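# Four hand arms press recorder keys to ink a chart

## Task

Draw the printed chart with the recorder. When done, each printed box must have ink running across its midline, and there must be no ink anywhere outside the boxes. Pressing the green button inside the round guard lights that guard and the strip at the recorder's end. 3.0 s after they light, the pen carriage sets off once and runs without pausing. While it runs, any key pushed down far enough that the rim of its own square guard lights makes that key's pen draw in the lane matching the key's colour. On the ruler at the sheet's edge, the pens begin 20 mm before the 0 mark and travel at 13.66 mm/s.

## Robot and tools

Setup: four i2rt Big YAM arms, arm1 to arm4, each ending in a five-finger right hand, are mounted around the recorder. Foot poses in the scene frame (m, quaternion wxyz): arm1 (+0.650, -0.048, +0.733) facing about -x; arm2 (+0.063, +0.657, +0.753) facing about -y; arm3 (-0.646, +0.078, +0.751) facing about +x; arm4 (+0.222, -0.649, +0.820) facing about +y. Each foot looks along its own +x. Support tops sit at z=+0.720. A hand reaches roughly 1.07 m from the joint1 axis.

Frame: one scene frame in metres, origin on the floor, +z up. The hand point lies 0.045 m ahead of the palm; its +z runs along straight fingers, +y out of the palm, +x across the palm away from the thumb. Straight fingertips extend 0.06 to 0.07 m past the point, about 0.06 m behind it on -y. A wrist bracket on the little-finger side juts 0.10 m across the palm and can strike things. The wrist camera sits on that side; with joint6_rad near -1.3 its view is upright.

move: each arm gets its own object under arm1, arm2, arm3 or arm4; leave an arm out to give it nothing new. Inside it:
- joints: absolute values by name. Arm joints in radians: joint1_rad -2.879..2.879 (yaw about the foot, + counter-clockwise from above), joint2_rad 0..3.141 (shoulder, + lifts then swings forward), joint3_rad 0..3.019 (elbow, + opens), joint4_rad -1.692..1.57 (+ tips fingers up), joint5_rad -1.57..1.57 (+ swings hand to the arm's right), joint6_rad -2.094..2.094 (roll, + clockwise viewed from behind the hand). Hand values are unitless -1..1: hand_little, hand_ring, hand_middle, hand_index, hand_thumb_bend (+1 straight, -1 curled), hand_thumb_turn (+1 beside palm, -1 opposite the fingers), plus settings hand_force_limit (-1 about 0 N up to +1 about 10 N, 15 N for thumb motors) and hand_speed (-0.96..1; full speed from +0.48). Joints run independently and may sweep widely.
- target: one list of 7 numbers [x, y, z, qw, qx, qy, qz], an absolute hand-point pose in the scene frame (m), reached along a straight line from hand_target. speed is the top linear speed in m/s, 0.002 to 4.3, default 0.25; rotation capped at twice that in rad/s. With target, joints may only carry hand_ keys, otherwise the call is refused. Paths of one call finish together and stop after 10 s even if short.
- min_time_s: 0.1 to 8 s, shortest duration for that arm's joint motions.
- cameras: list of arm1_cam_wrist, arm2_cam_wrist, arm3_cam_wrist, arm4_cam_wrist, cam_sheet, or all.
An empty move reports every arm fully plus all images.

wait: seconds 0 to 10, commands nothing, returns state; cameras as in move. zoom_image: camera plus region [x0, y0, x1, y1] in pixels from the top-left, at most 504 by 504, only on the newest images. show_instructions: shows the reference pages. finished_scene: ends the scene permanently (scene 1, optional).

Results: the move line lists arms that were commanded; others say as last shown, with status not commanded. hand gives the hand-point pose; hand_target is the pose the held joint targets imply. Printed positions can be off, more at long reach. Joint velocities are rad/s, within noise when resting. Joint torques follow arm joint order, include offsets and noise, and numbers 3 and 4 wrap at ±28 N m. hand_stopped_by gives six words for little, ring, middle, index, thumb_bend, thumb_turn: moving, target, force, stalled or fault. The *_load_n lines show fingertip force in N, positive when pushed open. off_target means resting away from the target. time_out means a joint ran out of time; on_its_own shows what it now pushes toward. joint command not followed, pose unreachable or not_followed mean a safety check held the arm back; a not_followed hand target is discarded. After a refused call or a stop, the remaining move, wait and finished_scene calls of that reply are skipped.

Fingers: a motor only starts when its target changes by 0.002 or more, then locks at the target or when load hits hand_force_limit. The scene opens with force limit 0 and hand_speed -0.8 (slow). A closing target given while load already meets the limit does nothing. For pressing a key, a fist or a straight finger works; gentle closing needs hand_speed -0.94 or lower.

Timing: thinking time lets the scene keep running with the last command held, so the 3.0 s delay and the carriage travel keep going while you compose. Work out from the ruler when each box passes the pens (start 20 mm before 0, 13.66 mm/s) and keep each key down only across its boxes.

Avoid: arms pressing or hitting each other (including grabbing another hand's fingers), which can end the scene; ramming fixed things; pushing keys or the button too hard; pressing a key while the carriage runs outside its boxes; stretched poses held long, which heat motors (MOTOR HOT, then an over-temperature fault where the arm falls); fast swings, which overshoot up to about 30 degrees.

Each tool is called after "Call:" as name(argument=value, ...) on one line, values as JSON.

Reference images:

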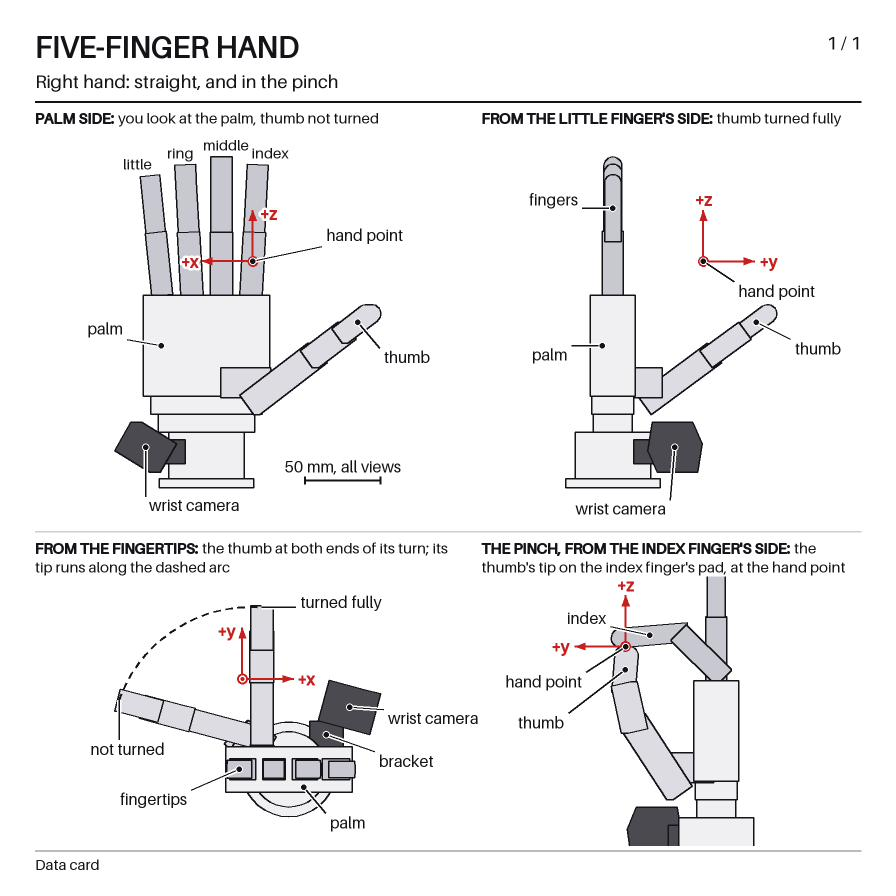

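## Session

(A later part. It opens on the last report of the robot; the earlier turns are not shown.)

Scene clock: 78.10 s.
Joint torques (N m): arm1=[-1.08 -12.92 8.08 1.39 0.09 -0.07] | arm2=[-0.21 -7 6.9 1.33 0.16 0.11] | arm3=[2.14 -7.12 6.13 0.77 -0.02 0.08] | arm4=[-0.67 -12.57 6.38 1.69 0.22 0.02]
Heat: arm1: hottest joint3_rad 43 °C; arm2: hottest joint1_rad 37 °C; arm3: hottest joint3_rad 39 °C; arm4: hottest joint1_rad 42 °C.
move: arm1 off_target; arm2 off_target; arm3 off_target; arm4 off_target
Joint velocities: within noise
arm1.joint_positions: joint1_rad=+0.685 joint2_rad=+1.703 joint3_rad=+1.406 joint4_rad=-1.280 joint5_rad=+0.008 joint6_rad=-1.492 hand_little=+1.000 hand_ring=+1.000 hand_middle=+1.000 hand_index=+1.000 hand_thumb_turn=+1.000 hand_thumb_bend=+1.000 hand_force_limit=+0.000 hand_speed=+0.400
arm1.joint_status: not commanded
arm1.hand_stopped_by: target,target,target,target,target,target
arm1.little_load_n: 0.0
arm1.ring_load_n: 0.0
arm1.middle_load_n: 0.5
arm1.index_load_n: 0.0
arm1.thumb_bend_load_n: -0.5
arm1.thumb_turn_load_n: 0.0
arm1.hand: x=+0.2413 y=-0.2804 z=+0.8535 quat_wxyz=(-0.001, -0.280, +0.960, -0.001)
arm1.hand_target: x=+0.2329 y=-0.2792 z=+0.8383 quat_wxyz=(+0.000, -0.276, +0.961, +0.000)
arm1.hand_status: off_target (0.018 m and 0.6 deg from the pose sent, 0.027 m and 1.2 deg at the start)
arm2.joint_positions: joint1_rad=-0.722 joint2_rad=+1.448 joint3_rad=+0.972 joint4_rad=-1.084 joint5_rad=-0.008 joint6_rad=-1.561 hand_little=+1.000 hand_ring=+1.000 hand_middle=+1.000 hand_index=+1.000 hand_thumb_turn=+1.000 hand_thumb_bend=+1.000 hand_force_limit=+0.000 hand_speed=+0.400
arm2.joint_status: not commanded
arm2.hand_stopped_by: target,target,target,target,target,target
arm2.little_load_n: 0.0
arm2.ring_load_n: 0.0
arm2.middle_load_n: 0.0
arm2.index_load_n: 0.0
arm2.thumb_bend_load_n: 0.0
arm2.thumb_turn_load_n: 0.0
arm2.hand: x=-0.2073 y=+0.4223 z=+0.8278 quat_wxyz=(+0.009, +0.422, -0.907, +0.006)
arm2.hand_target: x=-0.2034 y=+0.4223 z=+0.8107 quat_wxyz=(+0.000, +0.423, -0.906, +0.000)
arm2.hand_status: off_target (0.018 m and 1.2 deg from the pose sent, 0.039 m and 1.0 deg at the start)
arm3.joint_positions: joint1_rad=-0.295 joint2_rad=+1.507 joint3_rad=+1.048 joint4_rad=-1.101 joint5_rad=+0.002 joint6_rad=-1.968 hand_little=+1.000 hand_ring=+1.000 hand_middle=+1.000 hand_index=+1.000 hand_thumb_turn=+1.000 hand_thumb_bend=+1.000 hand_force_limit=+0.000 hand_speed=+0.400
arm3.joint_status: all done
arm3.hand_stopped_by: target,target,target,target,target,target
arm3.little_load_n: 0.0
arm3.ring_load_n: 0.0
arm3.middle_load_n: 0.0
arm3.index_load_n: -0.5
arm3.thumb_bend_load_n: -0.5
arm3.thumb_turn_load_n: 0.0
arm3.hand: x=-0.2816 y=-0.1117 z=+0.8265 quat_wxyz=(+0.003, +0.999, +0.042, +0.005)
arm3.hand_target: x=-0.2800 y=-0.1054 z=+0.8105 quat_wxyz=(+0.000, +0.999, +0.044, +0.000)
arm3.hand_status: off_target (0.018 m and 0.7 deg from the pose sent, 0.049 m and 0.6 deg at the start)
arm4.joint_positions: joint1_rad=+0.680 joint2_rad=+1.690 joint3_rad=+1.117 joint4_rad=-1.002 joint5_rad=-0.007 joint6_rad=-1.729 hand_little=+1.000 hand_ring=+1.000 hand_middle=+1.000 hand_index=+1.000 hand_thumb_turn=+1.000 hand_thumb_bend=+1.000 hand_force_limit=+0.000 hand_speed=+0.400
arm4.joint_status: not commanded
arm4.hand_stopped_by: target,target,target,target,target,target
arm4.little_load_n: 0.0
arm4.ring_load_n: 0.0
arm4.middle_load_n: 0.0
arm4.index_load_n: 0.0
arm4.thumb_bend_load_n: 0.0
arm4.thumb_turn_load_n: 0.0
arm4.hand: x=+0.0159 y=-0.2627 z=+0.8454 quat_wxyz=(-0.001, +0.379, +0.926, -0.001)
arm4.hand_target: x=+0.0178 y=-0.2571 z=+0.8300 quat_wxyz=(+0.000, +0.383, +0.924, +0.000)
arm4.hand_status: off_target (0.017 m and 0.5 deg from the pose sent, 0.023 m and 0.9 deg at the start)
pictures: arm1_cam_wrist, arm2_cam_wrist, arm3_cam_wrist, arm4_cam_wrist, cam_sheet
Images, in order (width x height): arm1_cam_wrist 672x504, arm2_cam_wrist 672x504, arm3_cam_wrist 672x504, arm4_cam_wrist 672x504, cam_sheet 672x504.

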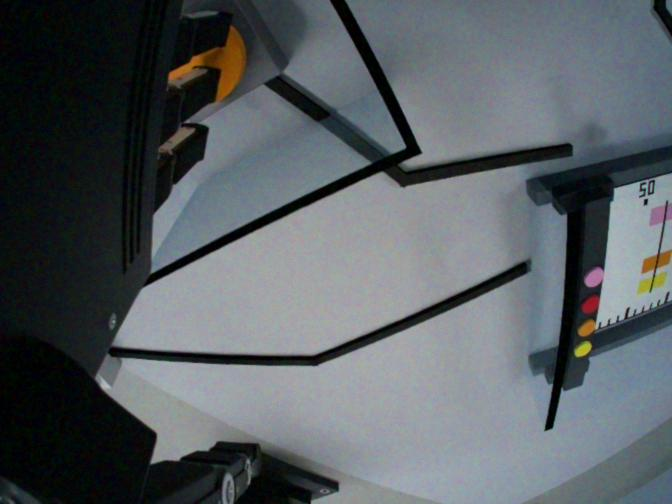

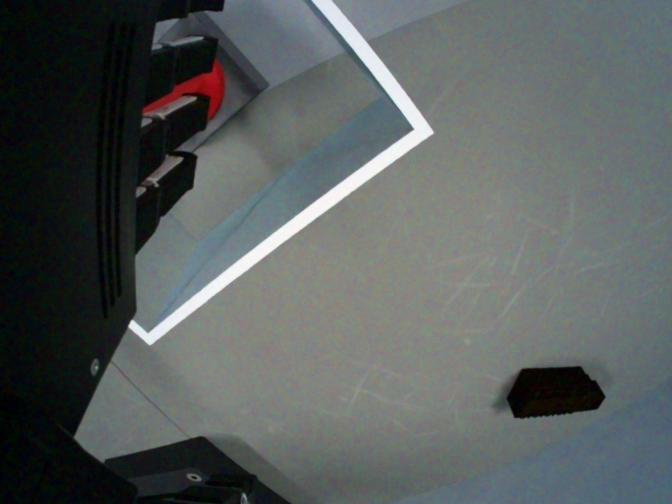

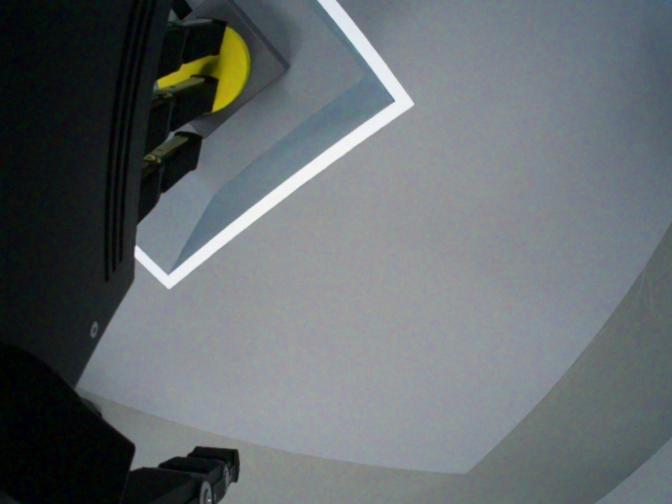

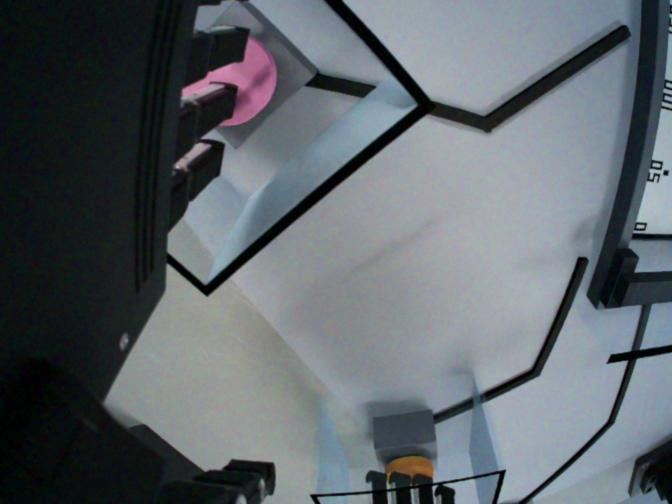

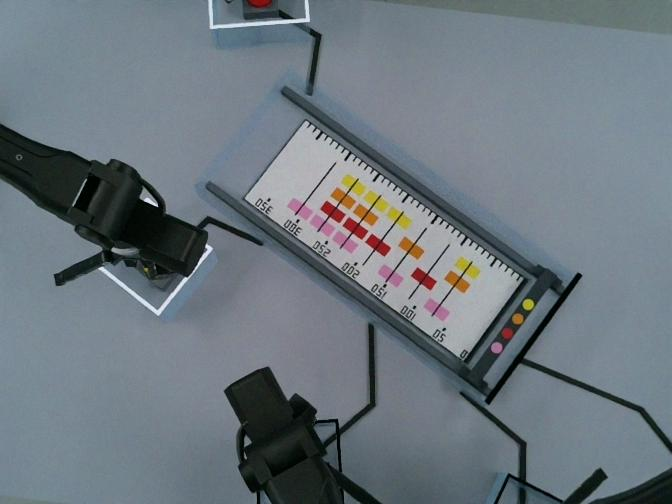

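Call:
move(arm1={"target": [0.2324, -0.2794, 0.826, 0, -0.2756, 0.9613, 0], "speed": 0.1}, arm2={"target": [-0.2039, 0.4217, 0.804, 0, -0.4226, 0.9063, 0], "speed": 0.1}, arm3={"target": [-0.2793, -0.1055, 0.804, 0, 0.99905, 0.0436, 0], "speed": 0.1}, arm4={"target": [0.0175, -0.2565, 0.817, 0, 0.3827, 0.9239, 0], "speed": 0.1}, cameras=["cam_sheet", "arm4_cam_wrist"])

Call:
move(arm1={"joints": {"hand_middle": 0.3, "hand_ring": 0.3}}, arm2={"joints": {"hand_middle": 0.3, "hand_ring": 0.3}}, arm3={"joints": {"hand_middle": 0.3, "hand_ring": 0.3}}, arm4={"joints": {"hand_middle": 0.3, "hand_ring": 0.3}}, cameras=["cam_sheet"])

Call:
wait(seconds=1.0, cameras=["all"])

Call:
move(arm1={"joints": {"hand_middle": 1, "hand_ring": 1}}, arm2={"joints": {"hand_middle": 1, "hand_ring": 1}}, arm3={"joints": {"hand_middle": 1, "hand_ring": 1}}, arm4={"joints": {"hand_middle": 1, "hand_ring": 1}}, cameras=["cam_sheet"])

Call:
wait(seconds=0.5, cameras=["cam_sheet"])

Scene clock: 79.87 s.
Joint torques (N m): arm1=[-1.14 -12.16 7.41 1.92 0.11 -0.07] | arm2=[-0.15 -6.53 6.3 1.8 0.15 0.1] | arm3=[2.14 -6.59 5.86 1.05 -0.1 0.08] | arm4=[-0.32 -11.11 5.89 2.35 0.18 0.03]
Heat: arm1: hottest joint3_rad 43 °C; arm2: hottest joint1_rad 37 °C; arm3: hottest joint3_rad 39 °C; arm4: hottest joint1_rad 42 °C.
move: arm1 off_target; arm2 off_target; arm3 off_target; arm4 off_target
Joint velocities: within noise
arm1.joint_positions: joint1_rad=+0.684 joint2_rad=+1.703 joint3_rad=+1.394 joint4_rad=-1.263 joint5_rad=+0.007 joint6_rad=-1.492 hand_little=+1.000 hand_ring=+1.000 hand_middle=+1.000 hand_index=+1.000 hand_thumb_turn=+1.000 hand_thumb_bend=+1.000 hand_force_limit=+0.000 hand_speed=+0.400
arm1.joint_status: not commanded
arm1.hand_stopped_by: target,target,target,target,target,target
arm1.little_load_n: 0.0
arm1.ring_load_n: 0.0
arm1.middle_load_n: 0.0
arm1.index_load_n: 0.0
arm1.thumb_bend_load_n: 0.0
arm1.thumb_turn_load_n: 0.0
arm1.hand: x=+0.2414 y=-0.2803 z=+0.8488 quat_wxyz=(-0.003, -0.280, +0.960, -0.002)
arm1.hand_target: x=+0.2333 y=-0.2788 z=+0.8266 quat_wxyz=(+0.000, -0.276, +0.961, +0.000)
arm1.hand_status: off_target (0.025 m and 0.7 deg from the pose sent, 0.029 m and 0.6 deg at the start)
arm2.joint_positions: joint1_rad=-0.722 joint2_rad=+1.448 joint3_rad=+0.970 joint4_rad=-1.081 joint5_rad=-0.008 joint6_rad=-1.560 hand_little=+1.000 hand_ring=+1.000 hand_middle=+1.000 hand_index=+1.000 hand_thumb_turn=+1.000 hand_thumb_bend=+1.000 hand_force_limit=+0.000 hand_speed=+0.400
arm2.joint_status: not commanded
arm2.hand_stopped_by: target,target,target,target,target,target
arm2.little_load_n: 0.0
arm2.ring_load_n: 0.0
arm2.middle_load_n: 0.0
arm2.index_load_n: 0.0
arm2.thumb_bend_load_n: 0.0
arm2.thumb_turn_load_n: 0.0
arm2.hand: x=-0.2071 y=+0.4224 z=+0.8270 quat_wxyz=(+0.009, +0.421, -0.907, +0.006)
arm2.hand_target: x=-0.2031 y=+0.4226 z=+0.8052 quat_wxyz=(+0.000, +0.423, -0.906, +0.000)
arm2.hand_status: off_target (0.023 m and 1.3 deg from the pose sent, 0.024 m and 1.2 deg at the start)
arm3.joint_positions: joint1_rad=-0.295 joint2_rad=+1.507 joint3_rad=+1.043 joint4_rad=-1.093 joint5_rad=+0.004 joint6_rad=-1.968 hand_little=+1.000 hand_ring=+1.000 hand_middle=+1.000 hand_index=+1.000 hand_thumb_turn=+1.000 hand_thumb_bend=+1.000 hand_force_limit=+0.000 hand_speed=+0.400
arm3.joint_status: not commanded
arm3.hand_stopped_by: target,target,target,target,target,target
arm3.little_load_n: 0.0
arm3.ring_load_n: 0.0
arm3.middle_load_n: 0.0
arm3.index_load_n: 0.0
arm3.thumb_bend_load_n: 0.0
arm3.thumb_turn_load_n: 0.0
arm3.hand: x=-0.2817 y=-0.1120 z=+0.8248 quat_wxyz=(+0.004, +0.999, +0.042, +0.006)
arm3.hand_target: x=-0.2803 y=-0.1053 z=+0.8048 quat_wxyz=(+0.000, +0.999, +0.044, +0.000)
arm3.hand_status: off_target (0.022 m and 0.9 deg from the pose sent, 0.023 m and 0.7 deg at the start)
arm4.joint_positions: joint1_rad=+0.680 joint2_rad=+1.692 joint3_rad=+1.110 joint4_rad=-0.990 joint5_rad=-0.007 joint6_rad=-1.729 hand_little=+1.000 hand_ring=+1.000 hand_middle=+1.000 hand_index=+1.000 hand_thumb_turn=+1.000 hand_thumb_bend=+1.000 hand_force_limit=+0.000 hand_speed=+0.400
arm4.joint_status: not commanded
arm4.hand_stopped_by: target,target,target,target,target,target
arm4.little_load_n: -0.5
arm4.ring_load_n: 0.5
arm4.middle_load_n: 0.0
arm4.index_load_n: 0.0
arm4.thumb_bend_load_n: 0.0
arm4.thumb_turn_load_n: 0.0
arm4.hand: x=+0.0161 y=-0.2630 z=+0.8425 quat_wxyz=(-0.003, +0.379, +0.926, +0.000)
arm4.hand_target: x=+0.0182 y=-0.2578 z=+0.8183 quat_wxyz=(+0.000, +0.383, +0.924, +0.000)
arm4.hand_status: off_target (0.026 m and 0.6 deg from the pose sent, 0.029 m and 0.5 deg at the start)
pictures: arm4_cam_wrist, cam_sheet
Images, in order (width x height): arm4_cam_wrist 672x504, cam_sheet 672x504.

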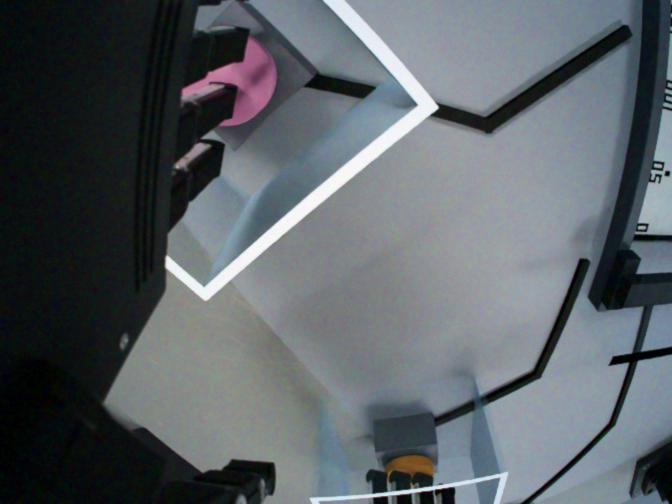

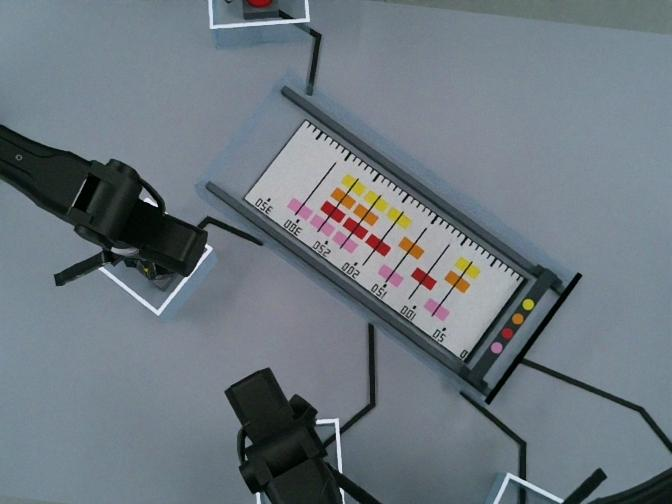

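Scene clock: 80.60 s.
Joint torques (N m): arm1=[-1.08 -12.57 7.5 1.01 0.49 -0.07] | arm2=[-0.44 -8.7 7.83 0.66 0.17 0.1] | arm3=[1.79 -8.29 6.74 0.02 0.14 0.08] | arm4=[-0.85 -12.1 5.89 1.48 0.47 -0.02]
Heat: arm1: hottest joint3_rad 42 °C; arm2: hottest joint1_rad 37 °C; arm3: hottest joint3_rad 39 °C; arm4: hottest joint1_rad 42 °C.
move: arm1 done; arm2 done; arm3 done; arm4 off_target
Joint velocities: within noise
arm1.joint_positions: joint1_rad=+0.684 joint2_rad=+1.707 joint3_rad=+1.393 joint4_rad=-1.241 joint5_rad=-0.001 joint6_rad=-1.492 hand_little=+1.000 hand_ring=+0.300 hand_middle=+0.300 hand_index=+1.000 hand_thumb_turn=+1.000 hand_thumb_bend=+1.000 hand_force_limit=+0.000 hand_speed=+0.400
arm1.joint_status: all done
arm1.hand_stopped_by: target,target,target,target,target,target
arm1.little_load_n: 0.0
arm1.ring_load_n: 1.0
arm1.middle_load_n: 0.0
arm1.index_load_n: 0.0
arm1.thumb_bend_load_n: 0.0
arm1.thumb_turn_load_n: 0.0
arm1.hand: x=+0.2381 y=-0.2849 z=+0.8454 quat_wxyz=(-0.009, -0.280, +0.960, -0.009)
arm1.hand_target: x=+0.2335 y=-0.2787 z=+0.8265 quat_wxyz=(+0.000, -0.276, +0.961, +0.000)
arm1.hand_status: not commanded
arm2.joint_positions: joint1_rad=-0.718 joint2_rad=+1.476 joint3_rad=+0.950 joint4_rad=-1.050 joint5_rad=-0.008 joint6_rad=-1.560 hand_little=+1.000 hand_ring=+0.300 hand_middle=+0.300 hand_index=+1.000 hand_thumb_turn=+1.000 hand_thumb_bend=+1.000 hand_force_limit=+0.000 hand_speed=+0.400
arm2.joint_status: all done
arm2.hand_stopped_by: target,target,target,target,target,target
arm2.little_load_n: 0.0
arm2.ring_load_n: 0.0
arm2.middle_load_n: 0.0
arm2.index_load_n: 0.0
arm2.thumb_bend_load_n: 0.0
arm2.thumb_turn_load_n: 0.0
arm2.hand: x=-0.2046 y=+0.4233 z=+0.8107 quat_wxyz=(+0.001, +0.423, -0.906, +0.003)
arm2.hand_target: x=-0.2031 y=+0.4227 z=+0.8052 quat_wxyz=(+0.000, +0.423, -0.906, +0.000)
arm2.hand_status: not commanded
arm3.joint_positions: joint1_rad=-0.291 joint2_rad=+1.528 joint3_rad=+1.028 joint4_rad=-1.065 joint5_rad=-0.002 joint6_rad=-1.967 hand_little=+1.000 hand_ring=+0.300 hand_middle=+0.300 hand_index=+1.000 hand_thumb_turn=+1.000 hand_thumb_bend=+1.000 hand_force_limit=+0.000 hand_speed=+0.400
arm3.joint_status: all done
arm3.hand_stopped_by: target,target,target,target,target,target
arm3.little_load_n: 0.0
arm3.ring_load_n: 0.0
arm3.middle_load_n: 0.0
arm3.index_load_n: 0.0
arm3.thumb_bend_load_n: -0.5
arm3.thumb_turn_load_n: 0.5
arm3.hand: x=-0.2810 y=-0.1093 z=+0.8112 quat_wxyz=(+0.000, +0.999, +0.044, +0.003)
arm3.hand_target: x=-0.2803 y=-0.1054 z=+0.8049 quat_wxyz=(+0.000, +0.999, +0.044, +0.000)
arm3.hand_status: not commanded
arm4.joint_positions: joint1_rad=+0.681 joint2_rad=+1.703 joint3_rad=+1.109 joint4_rad=-0.964 joint5_rad=-0.014 joint6_rad=-1.726 hand_little=+1.000 hand_ring=+0.374 hand_middle=+0.300 hand_index=+1.000 hand_thumb_turn=+1.000 hand_thumb_bend=+1.000 hand_force_limit=+0.000 hand_speed=+0.400
arm4.joint_status: hand_ring off_target (ended at +0.374, target +0.300); the others done
arm4.hand_stopped_by: target,force,target,target,target,target
arm4.little_load_n: 0.0
arm4.ring_load_n: 1.0
arm4.middle_load_n: 0.0
arm4.index_load_n: 0.0
arm4.thumb_bend_load_n: 0.0
arm4.thumb_turn_load_n: 0.0
arm4.hand: x=+0.0112 y=-0.2599 z=+0.8369 quat_wxyz=(-0.011, +0.380, +0.925, +0.001)
arm4.hand_target: x=+0.0181 y=-0.2579 z=+0.8183 quat_wxyz=(+0.000, +0.383, +0.924, +0.000)
arm4.hand_status: not commanded
Images, in order (width x height): cam_sheet 672x504.

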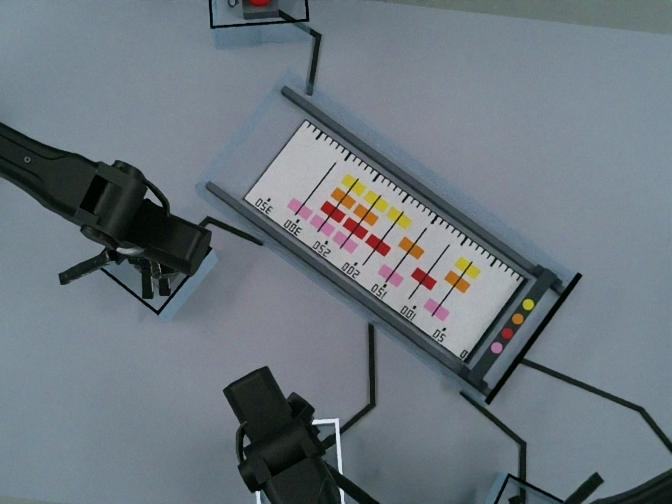

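Scene clock: 81.60 s.
Joint torques (N m): arm1=[-1.14 -12.57 7.5 1.01 0.49 -0.07] | arm2=[-0.56 -8.7 7.84 0.65 0.16 0.1] | arm3=[1.85 -8.29 6.75 0.02 0.14 0.07] | arm4=[-0.67 -11.99 5.9 1.47 0.51 0]
Heat: arm1: hottest joint3_rad 42 °C; arm2: hottest joint1_rad 37 °C; arm3: hottest joint3_rad 39 °C; arm4: hottest joint1_rad 42 °C.
Joint velocities: within noise
arm1.joint_positions: joint1_rad=+0.684 joint2_rad=+1.707 joint3_rad=+1.393 joint4_rad=-1.241 joint5_rad=-0.001 joint6_rad=-1.492 hand_little=+1.000 hand_ring=+0.300 hand_middle=+0.300 hand_index=+1.000 hand_thumb_turn=+1.000 hand_thumb_bend=+1.000 hand_force_limit=+0.000 hand_speed=+0.400
arm1.joint_status: all done
arm1.hand_stopped_by: target,target,target,target,target,target
arm1.little_load_n: 0.0
arm1.ring_load_n: 1.0
arm1.middle_load_n: 0.0
arm1.index_load_n: 0.0
arm1.thumb_bend_load_n: 0.0
arm1.thumb_turn_load_n: 0.0
arm1.hand: x=+0.2381 y=-0.2849 z=+0.8454 quat_wxyz=(-0.009, -0.280, +0.960, -0.009)
arm1.hand_target: x=+0.2335 y=-0.2787 z=+0.8265 quat_wxyz=(+0.000, -0.276, +0.961, +0.000)
arm1.hand_status: not commanded
arm2.joint_positions: joint1_rad=-0.718 joint2_rad=+1.476 joint3_rad=+0.950 joint4_rad=-1.050 joint5_rad=-0.008 joint6_rad=-1.560 hand_little=+1.000 hand_ring=+0.300 hand_middle=+0.300 hand_index=+1.000 hand_thumb_turn=+1.000 hand_thumb_bend=+1.000 hand_force_limit=+0.000 hand_speed=+0.400
arm2.joint_status: all done
arm2.hand_stopped_by: target,target,target,target,target,target
arm2.little_load_n: 0.0
arm2.ring_load_n: 0.0
arm2.middle_load_n: 0.0
arm2.index_load_n: 0.0
arm2.thumb_bend_load_n: -0.5
arm2.thumb_turn_load_n: 0.0
arm2.hand: x=-0.2046 y=+0.4233 z=+0.8107 quat_wxyz=(+0.001, +0.423, -0.906, +0.003)
arm2.hand_target: x=-0.2031 y=+0.4227 z=+0.8052 quat_wxyz=(+0.000, +0.423, -0.906, +0.000)
arm2.hand_status: not commanded
arm3.joint_positions: joint1_rad=-0.291 joint2_rad=+1.528 joint3_rad=+1.028 joint4_rad=-1.065 joint5_rad=-0.002 joint6_rad=-1.967 hand_little=+1.000 hand_ring=+0.300 hand_middle=+0.300 hand_index=+1.000 hand_thumb_turn=+1.000 hand_thumb_bend=+1.000 hand_force_limit=+0.000 hand_speed=+0.400
arm3.joint_status: all done
arm3.hand_stopped_by: target,target,target,target,target,target
arm3.little_load_n: 0.0
arm3.ring_load_n: 0.5
arm3.middle_load_n: 0.0
arm3.index_load_n: 0.0
arm3.thumb_bend_load_n: 0.0
arm3.thumb_turn_load_n: 0.0
arm3.hand: x=-0.2810 y=-0.1093 z=+0.8112 quat_wxyz=(+0.000, +0.999, +0.044, +0.003)
arm3.hand_target: x=-0.2803 y=-0.1054 z=+0.8049 quat_wxyz=(+0.000, +0.999, +0.044, +0.000)
arm3.hand_status: not commanded
arm4.joint_positions: joint1_rad=+0.681 joint2_rad=+1.703 joint3_rad=+1.109 joint4_rad=-0.964 joint5_rad=-0.014 joint6_rad=-1.726 hand_little=+1.000 hand_ring=+0.374 hand_middle=+0.300 hand_index=+1.000 hand_thumb_turn=+1.000 hand_thumb_bend=+1.000 hand_force_limit=+0.000 hand_speed=+0.400
arm4.joint_status: hand_ring off_target (ended at +0.374, target +0.300); the others done
arm4.hand_stopped_by: target,force,target,target,target,target
arm4.little_load_n: -0.5
arm4.ring_load_n: 1.5
arm4.middle_load_n: 0.0
arm4.index_load_n: 0.0
arm4.thumb_bend_load_n: -0.5
arm4.thumb_turn_load_n: 0.0
arm4.hand: x=+0.0112 y=-0.2599 z=+0.8369 quat_wxyz=(-0.011, +0.380, +0.925, +0.001)
arm4.hand_target: x=+0.0181 y=-0.2579 z=+0.8183 quat_wxyz=(+0.000, +0.383, +0.924, +0.000)
arm4.hand_status: not commanded
wait: 1.00 s; at rest by 0.27 s
pictures: arm1_cam_wrist, arm2_cam_wrist, arm3_cam_wrist, arm4_cam_wrist, cam_sheet
Images, in order (width x height): arm1_cam_wrist 672x504, arm2_cam_wrist 672x504, arm3_cam_wrist 672x504, arm4_cam_wrist 672x504, cam_sheet 672x504.

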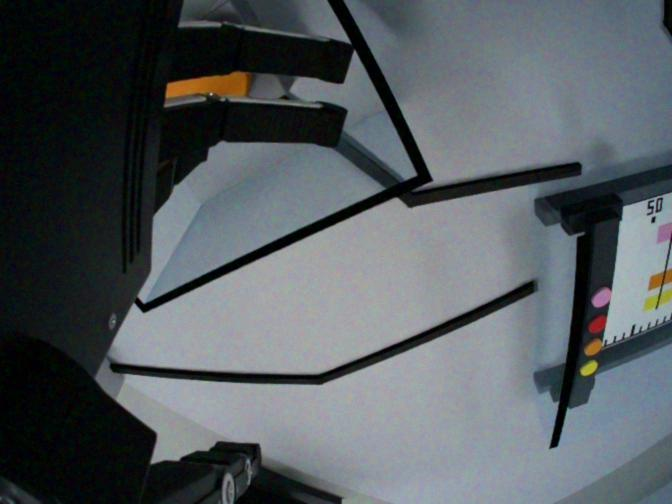

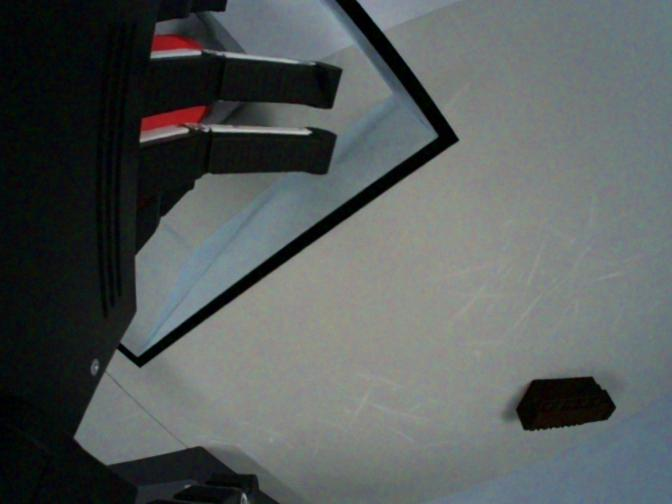

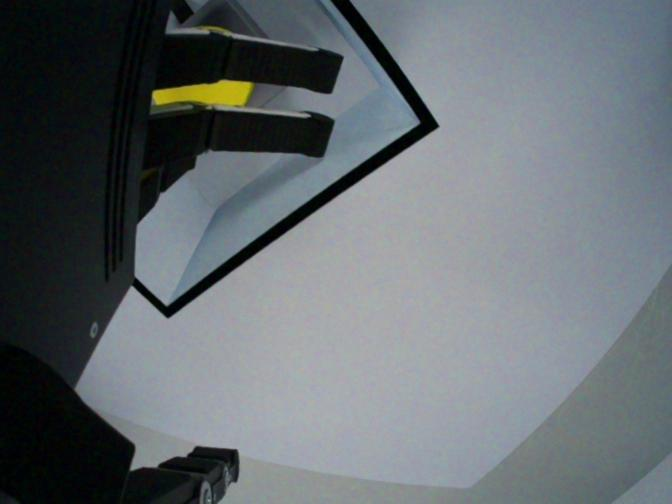

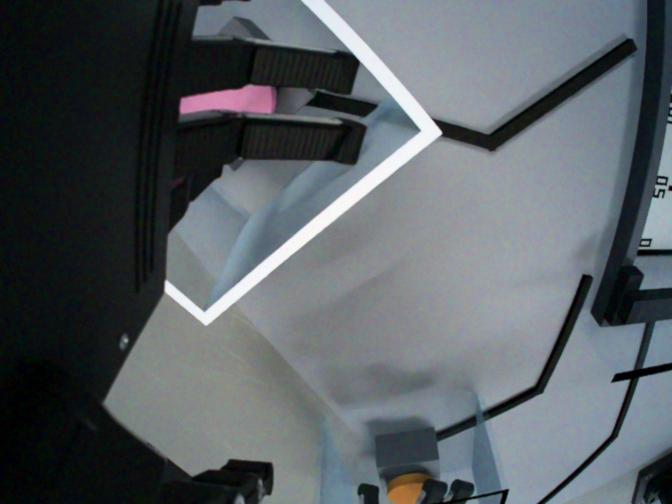

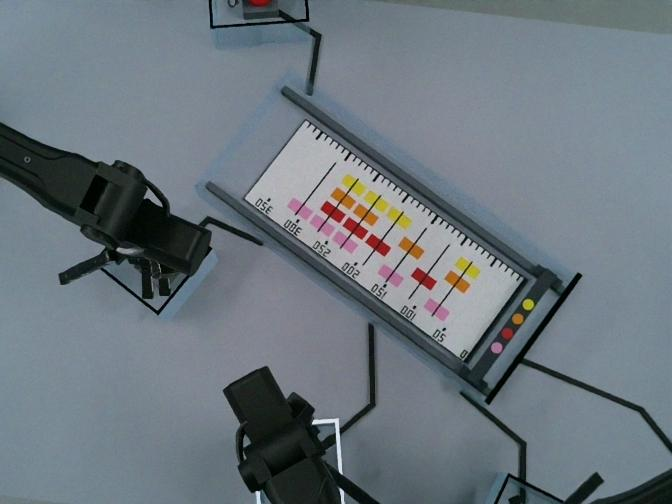

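Scene clock: 82.47 s.
Joint torques (N m): arm1=[0.62 -13.98 7.91 0.66 -0.41 -0.06] | arm2=[0.26 -8.47 7.86 0.65 -0.99 0.1] | arm3=[3.37 -8.18 6.69 -0.65 -1.55 0.08] | arm4=[-0.38 -12.04 5.83 1.44 -0.37 0.33]
Heat: arm1: hottest joint3_rad 42 °C; arm2: hottest joint1_rad 37 °C; arm3: hottest joint3_rad 39 °C; arm4: hottest joint1_rad 42 °C.
move: arm1 done; arm2 done; arm3 done; arm4 off_target
Joint velocities: within noise
arm1.joint_positions: joint1_rad=+0.664 joint2_rad=+1.723 joint3_rad=+1.386 joint4_rad=-1.233 joint5_rad=+0.019 joint6_rad=-1.493 hand_little=+1.000 hand_ring=+1.000 hand_middle=+1.000 hand_index=+1.000 hand_thumb_turn=+1.000 hand_thumb_bend=+1.000 hand_force_limit=+0.000 hand_speed=+0.400
arm1.joint_status: all done
arm1.hand_stopped_by: target,target,target,target,target,target
arm1.little_load_n: 0.0
arm1.ring_load_n: 0.0
arm1.middle_load_n: -2.0
arm1.index_load_n: 0.0
arm1.thumb_bend_load_n: 0.0
arm1.thumb_turn_load_n: 0.0
arm1.hand: x=+0.2316 y=-0.2728 z=+0.8370 quat_wxyz=(-0.006, -0.270, +0.963, +0.003)
arm1.hand_target: x=+0.2334 y=-0.2789 z=+0.8266 quat_wxyz=(+0.000, -0.276, +0.961, +0.000)
arm1.hand_status: not commanded
arm2.joint_positions: joint1_rad=-0.728 joint2_rad=+1.473 joint3_rad=+0.950 joint4_rad=-1.050 joint5_rad=+0.027 joint6_rad=-1.559 hand_little=+1.000 hand_ring=+1.000 hand_middle=+0.998 hand_index=+1.000 hand_thumb_turn=+1.000 hand_thumb_bend=+1.000 hand_force_limit=+0.000 hand_speed=+0.400
arm2.joint_status: all done
arm2.hand_stopped_by: target,target,target,target,target,target
arm2.little_load_n: 0.0
arm2.ring_load_n: 0.0
arm2.middle_load_n: -6.0
arm2.index_load_n: 0.0
arm2.thumb_bend_load_n: 0.0
arm2.thumb_turn_load_n: 0.0
arm2.hand: x=-0.2121 y=+0.4301 z=+0.8137 quat_wxyz=(+0.010, +0.418, -0.908, -0.012)
arm2.hand_target: x=-0.2031 y=+0.4227 z=+0.8052 quat_wxyz=(+0.000, +0.423, -0.906, +0.000)
arm2.hand_status: not commanded
arm3.joint_positions: joint1_rad=-0.308 joint2_rad=+1.526 joint3_rad=+1.030 joint4_rad=-1.046 joint5_rad=+0.041 joint6_rad=-1.967 hand_little=+1.000 hand_ring=+0.999 hand_middle=+0.998 hand_index=+1.000 hand_thumb_turn=+1.000 hand_thumb_bend=+1.000 hand_force_limit=+0.000 hand_speed=+0.400
arm3.joint_status: all done
arm3.hand_stopped_by: target,target,target,target,target,target
arm3.little_load_n: 0.0
arm3.ring_load_n: -2.5
arm3.middle_load_n: -8.0
arm3.index_load_n: 0.0
arm3.thumb_bend_load_n: 0.0
arm3.thumb_turn_load_n: 0.0
arm3.hand: x=-0.2813 y=-0.1256 z=+0.8158 quat_wxyz=(+0.024, +0.999, +0.034, +0.007)
arm3.hand_target: x=-0.2803 y=-0.1054 z=+0.8048 quat_wxyz=(+0.000, +0.999, +0.044, +0.000)
arm3.hand_status: not commanded
arm4.joint_positions: joint1_rad=+0.675 joint2_rad=+1.701 joint3_rad=+1.109 joint4_rad=-0.963 joint5_rad=+0.008 joint6_rad=-1.762 hand_little=+1.000 hand_ring=+1.000 hand_middle=+0.895 hand_index=+1.000 hand_thumb_turn=+1.000 hand_thumb_bend=+1.000 hand_force_limit=+0.000 hand_speed=+0.400
arm4.joint_status: hand_middle off_target (ended at +0.895, target +1.000); the others done
arm4.hand_stopped_by: target,target,stalled,target,target,target
arm4.little_load_n: 1.0
arm4.ring_load_n: 0.0
arm4.middle_load_n: -10.5
arm4.index_load_n: 0.0
arm4.thumb_bend_load_n: -0.5
arm4.thumb_turn_load_n: 0.0
arm4.hand: x=+0.0157 y=-0.2534 z=+0.8391 quat_wxyz=(-0.006, +0.365, +0.931, +0.011)
arm4.hand_target: x=+0.0182 y=-0.2579 z=+0.8182 quat_wxyz=(+0.000, +0.383, +0.924, +0.000)
arm4.hand_status: not commanded
Images, in order (width x height): cam_sheet 672x504.

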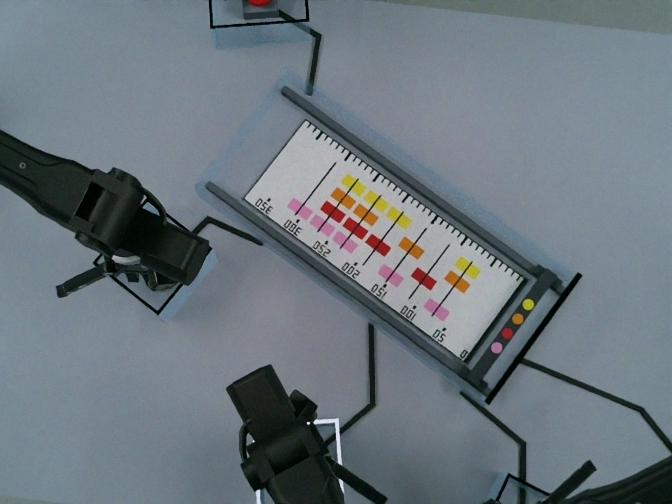

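Scene clock: 82.97 s.
Joint torques (N m): arm1=[0.56 -13.98 7.92 0.66 -0.41 -0.06] | arm2=[0.26 -8.47 7.86 0.66 -0.99 0.09] | arm3=[3.25 -8.12 6.69 -0.65 -1.56 0.07] | arm4=[-0.26 -12.04 5.86 1.43 -0.36 0.34]
Heat: arm1: hottest joint3_rad 42 °C; arm2: hottest joint1_rad 37 °C; arm3: hottest joint3_rad 39 °C; arm4: hottest joint1_rad 42 °C.
Joint velocities: within noise
arm1.joint_positions: joint1_rad=+0.664 joint2_rad=+1.723 joint3_rad=+1.386 joint4_rad=-1.233 joint5_rad=+0.019 joint6_rad=-1.493 hand_little=+1.000 hand_ring=+1.000 hand_middle=+1.000 hand_index=+1.000 hand_thumb_turn=+1.000 hand_thumb_bend=+1.000 hand_force_limit=+0.000 hand_speed=+0.400
arm1.joint_status: all done
arm1.hand_stopped_by: target,target,target,target,target,target
arm1.little_load_n: 0.0
arm1.ring_load_n: 0.0
arm1.middle_load_n: -2.0
arm1.index_load_n: 0.0
arm1.thumb_bend_load_n: 0.0
arm1.thumb_turn_load_n: 0.0
arm1.hand: x=+0.2316 y=-0.2728 z=+0.8370 quat_wxyz=(-0.006, -0.270, +0.963, +0.003)
arm1.hand_target: x=+0.2334 y=-0.2789 z=+0.8266 quat_wxyz=(+0.000, -0.276, +0.961, +0.000)
arm1.hand_status: not commanded
arm2.joint_positions: joint1_rad=-0.728 joint2_rad=+1.473 joint3_rad=+0.950 joint4_rad=-1.050 joint5_rad=+0.027 joint6_rad=-1.559 hand_little=+1.000 hand_ring=+1.000 hand_middle=+0.998 hand_index=+1.000 hand_thumb_turn=+1.000 hand_thumb_bend=+1.000 hand_force_limit=+0.000 hand_speed=+0.400
arm2.joint_status: all done
arm2.hand_stopped_by: target,target,target,target,target,target
arm2.little_load_n: 0.0
arm2.ring_load_n: 0.0
arm2.middle_load_n: -6.0
arm2.index_load_n: 0.0
arm2.thumb_bend_load_n: -0.5
arm2.thumb_turn_load_n: 0.0
arm2.hand: x=-0.2121 y=+0.4301 z=+0.8137 quat_wxyz=(+0.010, +0.418, -0.908, -0.012)
arm2.hand_target: x=-0.2031 y=+0.4227 z=+0.8052 quat_wxyz=(+0.000, +0.423, -0.906, +0.000)
arm2.hand_status: not commanded
arm3.joint_positions: joint1_rad=-0.308 joint2_rad=+1.526 joint3_rad=+1.030 joint4_rad=-1.046 joint5_rad=+0.041 joint6_rad=-1.967 hand_little=+1.000 hand_ring=+0.999 hand_middle=+0.998 hand_index=+1.000 hand_thumb_turn=+1.000 hand_thumb_bend=+1.000 hand_force_limit=+0.000 hand_speed=+0.400
arm3.joint_status: all done
arm3.hand_stopped_by: target,target,target,target,target,target
arm3.little_load_n: 0.0
arm3.ring_load_n: -2.5
arm3.middle_load_n: -8.5
arm3.index_load_n: 0.0
arm3.thumb_bend_load_n: 0.0
arm3.thumb_turn_load_n: 0.0
arm3.hand: x=-0.2813 y=-0.1256 z=+0.8158 quat_wxyz=(+0.024, +0.999, +0.034, +0.007)
arm3.hand_target: x=-0.2803 y=-0.1054 z=+0.8048 quat_wxyz=(+0.000, +0.999, +0.044, +0.000)
arm3.hand_status: not commanded
arm4.joint_positions: joint1_rad=+0.675 joint2_rad=+1.701 joint3_rad=+1.109 joint4_rad=-0.963 joint5_rad=+0.008 joint6_rad=-1.762 hand_little=+1.000 hand_ring=+1.000 hand_middle=+0.895 hand_index=+1.000 hand_thumb_turn=+1.000 hand_thumb_bend=+1.000 hand_force_limit=+0.000 hand_speed=+0.400
arm4.joint_status: hand_middle off_target (ended at +0.895, target +1.000); the others done
arm4.hand_stopped_by: target,target,stalled,target,target,target
arm4.little_load_n: 0.5
arm4.ring_load_n: 0.0
arm4.middle_load_n: -10.5
arm4.index_load_n: 0.0
arm4.thumb_bend_load_n: 0.0
arm4.thumb_turn_load_n: 0.0
arm4.hand: x=+0.0157 y=-0.2534 z=+0.8391 quat_wxyz=(-0.006, +0.365, +0.931, +0.011)
arm4.hand_target: x=+0.0182 y=-0.2579 z=+0.8182 quat_wxyz=(+0.000, +0.383, +0.924, +0.000)
arm4.hand_status: not commanded
wait: 0.50 s; at rest by 0.27 s
Images, in order (width x height): cam_sheet 672x504.

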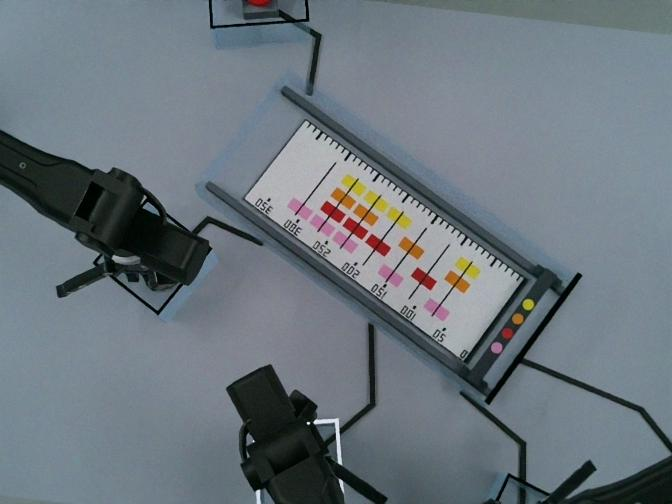

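Call:
move(arm1={"target": [0.2324, -0.2794, 0.94, 0, -0.2756, 0.9613, 0], "speed": 0.2}, arm2={"target": [-0.194, 0.4105, 0.87, 0, -0.4226, 0.9063, 0], "speed": 0.15}, arm3={"target": [-0.2793, -0.125, 0.87, 0, 0.99905, 0.0436, 0], "speed": 0.15}, arm4={"target": [0.0307, -0.2495, 0.88, 0, 0.3827, 0.9239, 0], "speed": 0.15, "joints": {"hand_middle": 1}})

Call:
move(arm1={"target": [0.4826, -0.278, 0.94, 0, -0.577, 0.8166, 0], "speed": 0.25}, arm2={"target": [-0.2039, 0.4217, 0.855, 0, -0.4226, 0.9063, 0], "speed": 0.15}, arm3={"target": [-0.2793, -0.1055, 0.855, 0, 0.99905, 0.0436, 0], "speed": 0.15}, arm4={"target": [0.0175, -0.2565, 0.870, 0, 0.3827, 0.9239, 0], "speed": 0.15}, cameras=["all"])

Scene clock: 87.37 s.
Joint torques (N m): arm1=[0.67 -15.56 12.18 -0.46 -0.06 -0.04] | arm2=[-0.44 -9.17 12.34 -0.12 -0.01 0.11] | arm3=[0.15 -9.7 10.47 -0.84 -0.03 -0.18] | arm4=[-0.79 -16.15 9.43 0.01 0 0.01]
Heat: arm1: hottest joint3_rad 42 °C; arm2: hottest joint1_rad 37 °C; arm3: hottest joint3_rad 39 °C; arm4: hottest joint1_rad 42 °C.
move: arm1 off_target; arm2 off_target; arm3 off_target; arm4 off_target
Joint velocities: within noise
arm1.joint_positions: joint1_rad=+0.664 joint2_rad=+1.684 joint3_rad=+1.561 joint4_rad=-1.494 joint5_rad=+0.011 joint6_rad=-1.493 hand_little=+1.000 hand_ring=+1.000 hand_middle=+1.000 hand_index=+1.000 hand_thumb_turn=+1.000 hand_thumb_bend=+1.000 hand_force_limit=+0.000 hand_speed=+0.400
arm1.joint_status: not commanded
arm1.hand_stopped_by: target,target,target,target,target,target
arm1.little_load_n: 0.0
arm1.ring_load_n: 0.0
arm1.middle_load_n: 0.0
arm1.index_load_n: 0.0
arm1.thumb_bend_load_n: 0.0
arm1.thumb_turn_load_n: 0.0
arm1.hand: x=+0.2395 y=-0.2681 z=+0.9220 quat_wxyz=(+0.018, -0.271, +0.962, +0.008)
arm1.hand_target: x=+0.2330 y=-0.2789 z=+0.9399 quat_wxyz=(+0.000, -0.276, +0.961, +0.000)
arm1.hand_status: off_target (0.022 m and 2.4 deg from the pose sent, 0.103 m and 1.0 deg at the start)
arm2.joint_positions: joint1_rad=-0.681 joint2_rad=+1.418 joint3_rad=+1.020 joint4_rad=-1.213 joint5_rad=-0.004 joint6_rad=-1.524 hand_little=+1.000 hand_ring=+1.000 hand_middle=+0.999 hand_index=+1.000 hand_thumb_turn=+1.000 hand_thumb_bend=+1.000 hand_force_limit=+0.000 hand_speed=+0.400
arm2.joint_status: not commanded
arm2.hand_stopped_by: target,target,target,target,target,target
arm2.little_load_n: 0.0
arm2.ring_load_n: 0.0
arm2.middle_load_n: 0.0
arm2.index_load_n: 0.0
arm2.thumb_bend_load_n: 0.0
arm2.thumb_turn_load_n: 0.0
arm2.hand: x=-0.1879 y=+0.4231 z=+0.8570 quat_wxyz=(-0.013, +0.423, -0.906, -0.008)
arm2.hand_target: x=-0.1937 y=+0.4108 z=+0.8699 quat_wxyz=(+0.000, +0.423, -0.906, +0.000)
arm2.hand_status: off_target (0.019 m and 1.8 deg from the pose sent, 0.062 m and 1.9 deg at the start)
arm3.joint_positions: joint1_rad=-0.315 joint2_rad=+1.491 joint3_rad=+1.101 joint4_rad=-1.224 joint5_rad=+0.003 joint6_rad=-1.988 hand_little=+1.000 hand_ring=+1.000 hand_middle=+0.998 hand_index=+1.000 hand_thumb_turn=+1.000 hand_thumb_bend=+1.000 hand_force_limit=+0.000 hand_speed=+0.400
arm3.joint_status: not commanded
arm3.hand_stopped_by: target,target,target,target,target,target
arm3.little_load_n: 0.0
arm3.ring_load_n: 0.0
arm3.middle_load_n: 0.0
arm3.index_load_n: 0.0
arm3.thumb_bend_load_n: 0.0
arm3.thumb_turn_load_n: 0.5
arm3.hand: x=-0.2933 y=-0.1164 z=+0.8515 quat_wxyz=(-0.007, +0.999, +0.042, -0.021)
arm3.hand_target: x=-0.2800 y=-0.1247 z=+0.8700 quat_wxyz=(+0.000, +0.999, +0.044, +0.000)
arm3.hand_status: off_target (0.025 m and 2.5 deg from the pose sent, 0.054 m and 3.1 deg at the start)
arm4.joint_positions: joint1_rad=+0.646 joint2_rad=+1.661 joint3_rad=+1.129 joint4_rad=-1.085 joint5_rad=-0.001 joint6_rad=-1.762 hand_little=+1.000 hand_ring=+1.000 hand_middle=+0.896 hand_index=+1.000 hand_thumb_turn=+1.000 hand_thumb_bend=+1.000 hand_force_limit=+0.000 hand_speed=+0.400
arm4.joint_status: hand_middle off_target (ended at +0.896, target +1.000)
arm4.hand_stopped_by: target,target,stalled,target,target,target
arm4.little_load_n: 0.0
arm4.ring_load_n: 0.0
arm4.middle_load_n: 0.0
arm4.index_load_n: 0.0
arm4.thumb_bend_load_n: 0.0
arm4.thumb_turn_load_n: 0.0
arm4.hand: x=+0.0369 y=-0.2647 z=+0.8633 quat_wxyz=(+0.018, +0.379, +0.925, -0.010)
arm4.hand_target: x=+0.0310 y=-0.2499 z=+0.8801 quat_wxyz=(+0.000, +0.383, +0.924, +0.000)
arm4.hand_status: off_target (0.023 m and 2.4 deg from the pose sent, 0.044 m and 2.6 deg at the start)
pictures: none

Scene clock: 89.40 s.
Joint torques (N m): arm1=[0.62 -8.12 8.53 -0.34 0.11 0.03] | arm2=[-1.61 -8.53 9.42 0.58 0.01 -0.03] | arm3=[2.2 -9.58 7.58 -0.08 -0.01 0.11] | arm4=[0.79 -14.62 8.98 0.77 0.01 0.11]
Heat: arm1: hottest joint3_rad 42 °C; arm2: hottest joint1_rad 37 °C; arm3: hottest joint3_rad 39 °C; arm4: hottest joint1_rad 42 °C.
move: arm1 done; arm2 done; arm3 done; arm4 off_target
Joint velocities: within noise
arm1.joint_positions: joint1_rad=+1.196 joint2_rad=+1.162 joint3_rad=+1.068 joint4_rad=-1.487 joint5_rad=+0.002 joint6_rad=-1.640 hand_little=+1.000 hand_ring=+1.000 hand_middle=+1.000 hand_index=+1.000 hand_thumb_turn=+1.000 hand_thumb_bend=+1.000 hand_force_limit=+0.000 hand_speed=+0.400
arm1.joint_status: not commanded
arm1.hand_stopped_by: target,target,target,target,target,target
arm1.little_load_n: 0.0
arm1.ring_load_n: 0.0
arm1.middle_load_n: 0.0
arm1.index_load_n: 0.0
arm1.thumb_bend_load_n: -0.5
arm1.thumb_turn_load_n: 0.0
arm1.hand: x=+0.4782 y=-0.2807 z=+0.9372 quat_wxyz=(+0.000, -0.576, +0.817, -0.001)
arm1.hand_target: x=+0.4824 y=-0.2780 z=+0.9399 quat_wxyz=(+0.000, -0.577, +0.817, +0.000)
arm1.hand_status: done (0.006 m and 0.2 deg from the pose sent, 0.244 m and 39.1 deg at the start)
arm2.joint_positions: joint1_rad=-0.703 joint2_rad=+1.418 joint3_rad=+1.020 joint4_rad=-1.190 joint5_rad=-0.004 joint6_rad=-1.547 hand_little=+1.000 hand_ring=+1.000 hand_middle=+0.999 hand_index=+1.000 hand_thumb_turn=+1.000 hand_thumb_bend=+1.000 hand_force_limit=+0.000 hand_speed=+0.400
arm2.joint_status: not commanded
arm2.hand_stopped_by: target,target,target,target,target,target
arm2.little_load_n: 0.0
arm2.ring_load_n: 0.0
arm2.middle_load_n: 0.0
arm2.index_load_n: 0.0
arm2.thumb_bend_load_n: 0.0
arm2.thumb_turn_load_n: 0.0
arm2.hand: x=-0.1981 y=+0.4233 z=+0.8562 quat_wxyz=(-0.003, +0.424, -0.906, -0.002)
arm2.hand_target: x=-0.2039 y=+0.4218 z=+0.8550 quat_wxyz=(+0.000, +0.422, -0.906, +0.000)
arm2.hand_status: done (0.006 m and 0.5 deg from the pose sent, 0.016 m and 1.7 deg at the start)
arm3.joint_positions: joint1_rad=-0.295 joint2_rad=+1.491 joint3_rad=+1.101 joint4_rad=-1.203 joint5_rad=+0.002 joint6_rad=-1.969 hand_little=+1.000 hand_ring=+1.000 hand_middle=+0.998 hand_index=+1.000 hand_thumb_turn=+1.000 hand_thumb_bend=+1.000 hand_force_limit=+0.000 hand_speed=+0.400
arm3.joint_status: not commanded
arm3.hand_stopped_by: target,target,target,target,target,target
arm3.little_load_n: 0.0
arm3.ring_load_n: 0.0
arm3.middle_load_n: 0.5
arm3.index_load_n: 0.0
arm3.thumb_bend_load_n: 0.0
arm3.thumb_turn_load_n: 0.0
arm3.hand: x=-0.2853 y=-0.1106 z=+0.8512 quat_wxyz=(-0.003, +0.999, +0.042, -0.010)
arm3.hand_target: x=-0.2795 y=-0.1055 z=+0.8550 quat_wxyz=(+0.000, +0.999, +0.044, +0.000)
arm3.hand_status: done (0.009 m and 1.3 deg from the pose sent, 0.018 m and 2.5 deg at the start)
arm4.joint_positions: joint1_rad=+0.659 joint2_rad=+1.661 joint3_rad=+1.129 joint4_rad=-1.082 joint5_rad=-0.002 joint6_rad=-1.741 hand_little=+1.000 hand_ring=+1.000 hand_middle=+0.896 hand_index=+1.000 hand_thumb_turn=+1.000 hand_thumb_bend=+1.000 hand_force_limit=+0.000 hand_speed=+0.400
arm4.joint_status: not commanded
arm4.hand_stopped_by: target,target,stalled,target,target,target
arm4.little_load_n: 0.0
arm4.ring_load_n: 0.0
arm4.middle_load_n: 0.0
arm4.index_load_n: 0.0
arm4.thumb_bend_load_n: 0.0
arm4.thumb_turn_load_n: 0.0
arm4.hand: x=+0.0317 y=-0.2679 z=+0.8632 quat_wxyz=(+0.016, +0.383, +0.924, -0.009)
arm4.hand_target: x=+0.0177 y=-0.2569 z=+0.8703 quat_wxyz=(+0.000, +0.383, +0.924, +0.000)
arm4.hand_status: off_target (0.019 m and 2.1 deg from the pose sent, 0.022 m and 2.4 deg at the start)
pictures: arm1_cam_wrist, arm2_cam_wrist, arm3_cam_wrist, arm4_cam_wrist, cam_sheet
Images, in order (width x height): arm1_cam_wrist 672x504, arm2_cam_wrist 672x504, arm3_cam_wrist 672x504, arm4_cam_wrist 672x504, cam_sheet 672x504.

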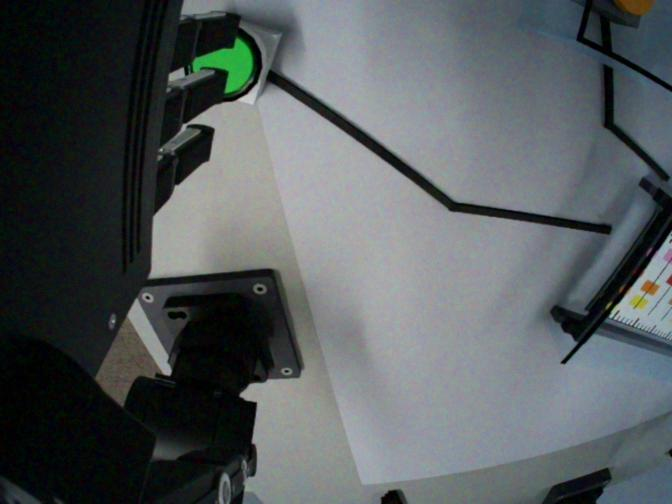

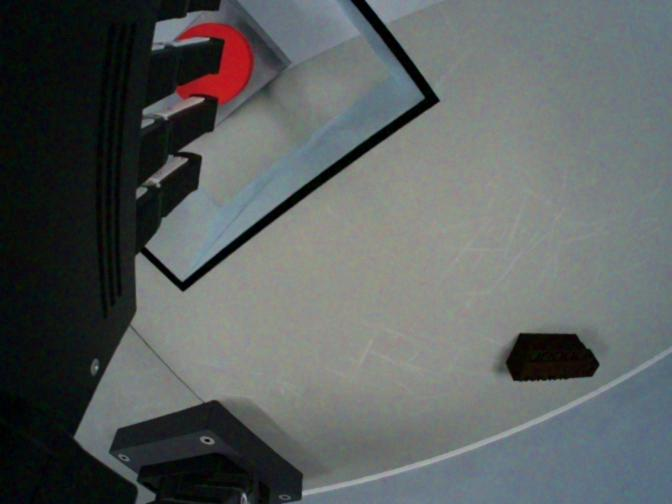

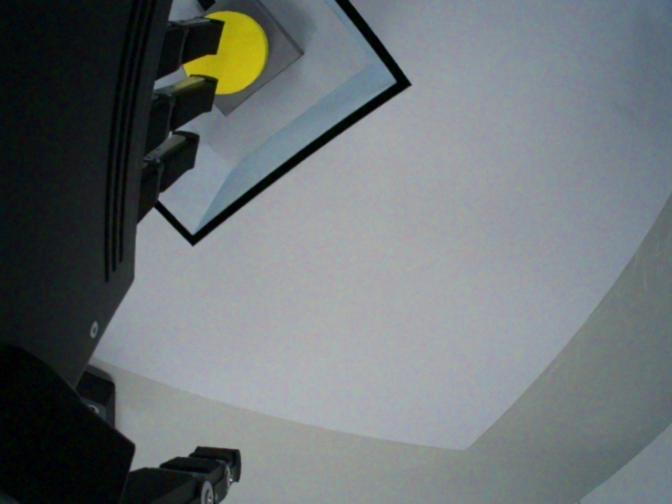

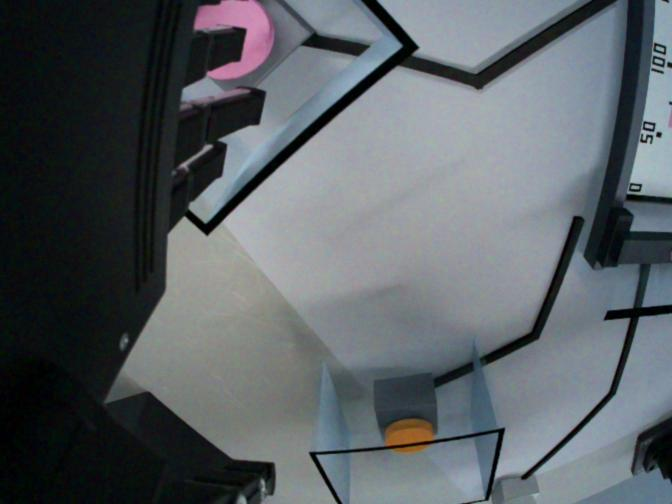

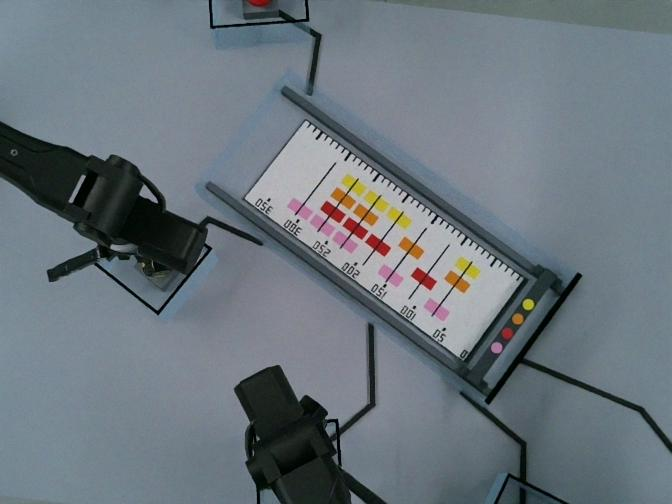

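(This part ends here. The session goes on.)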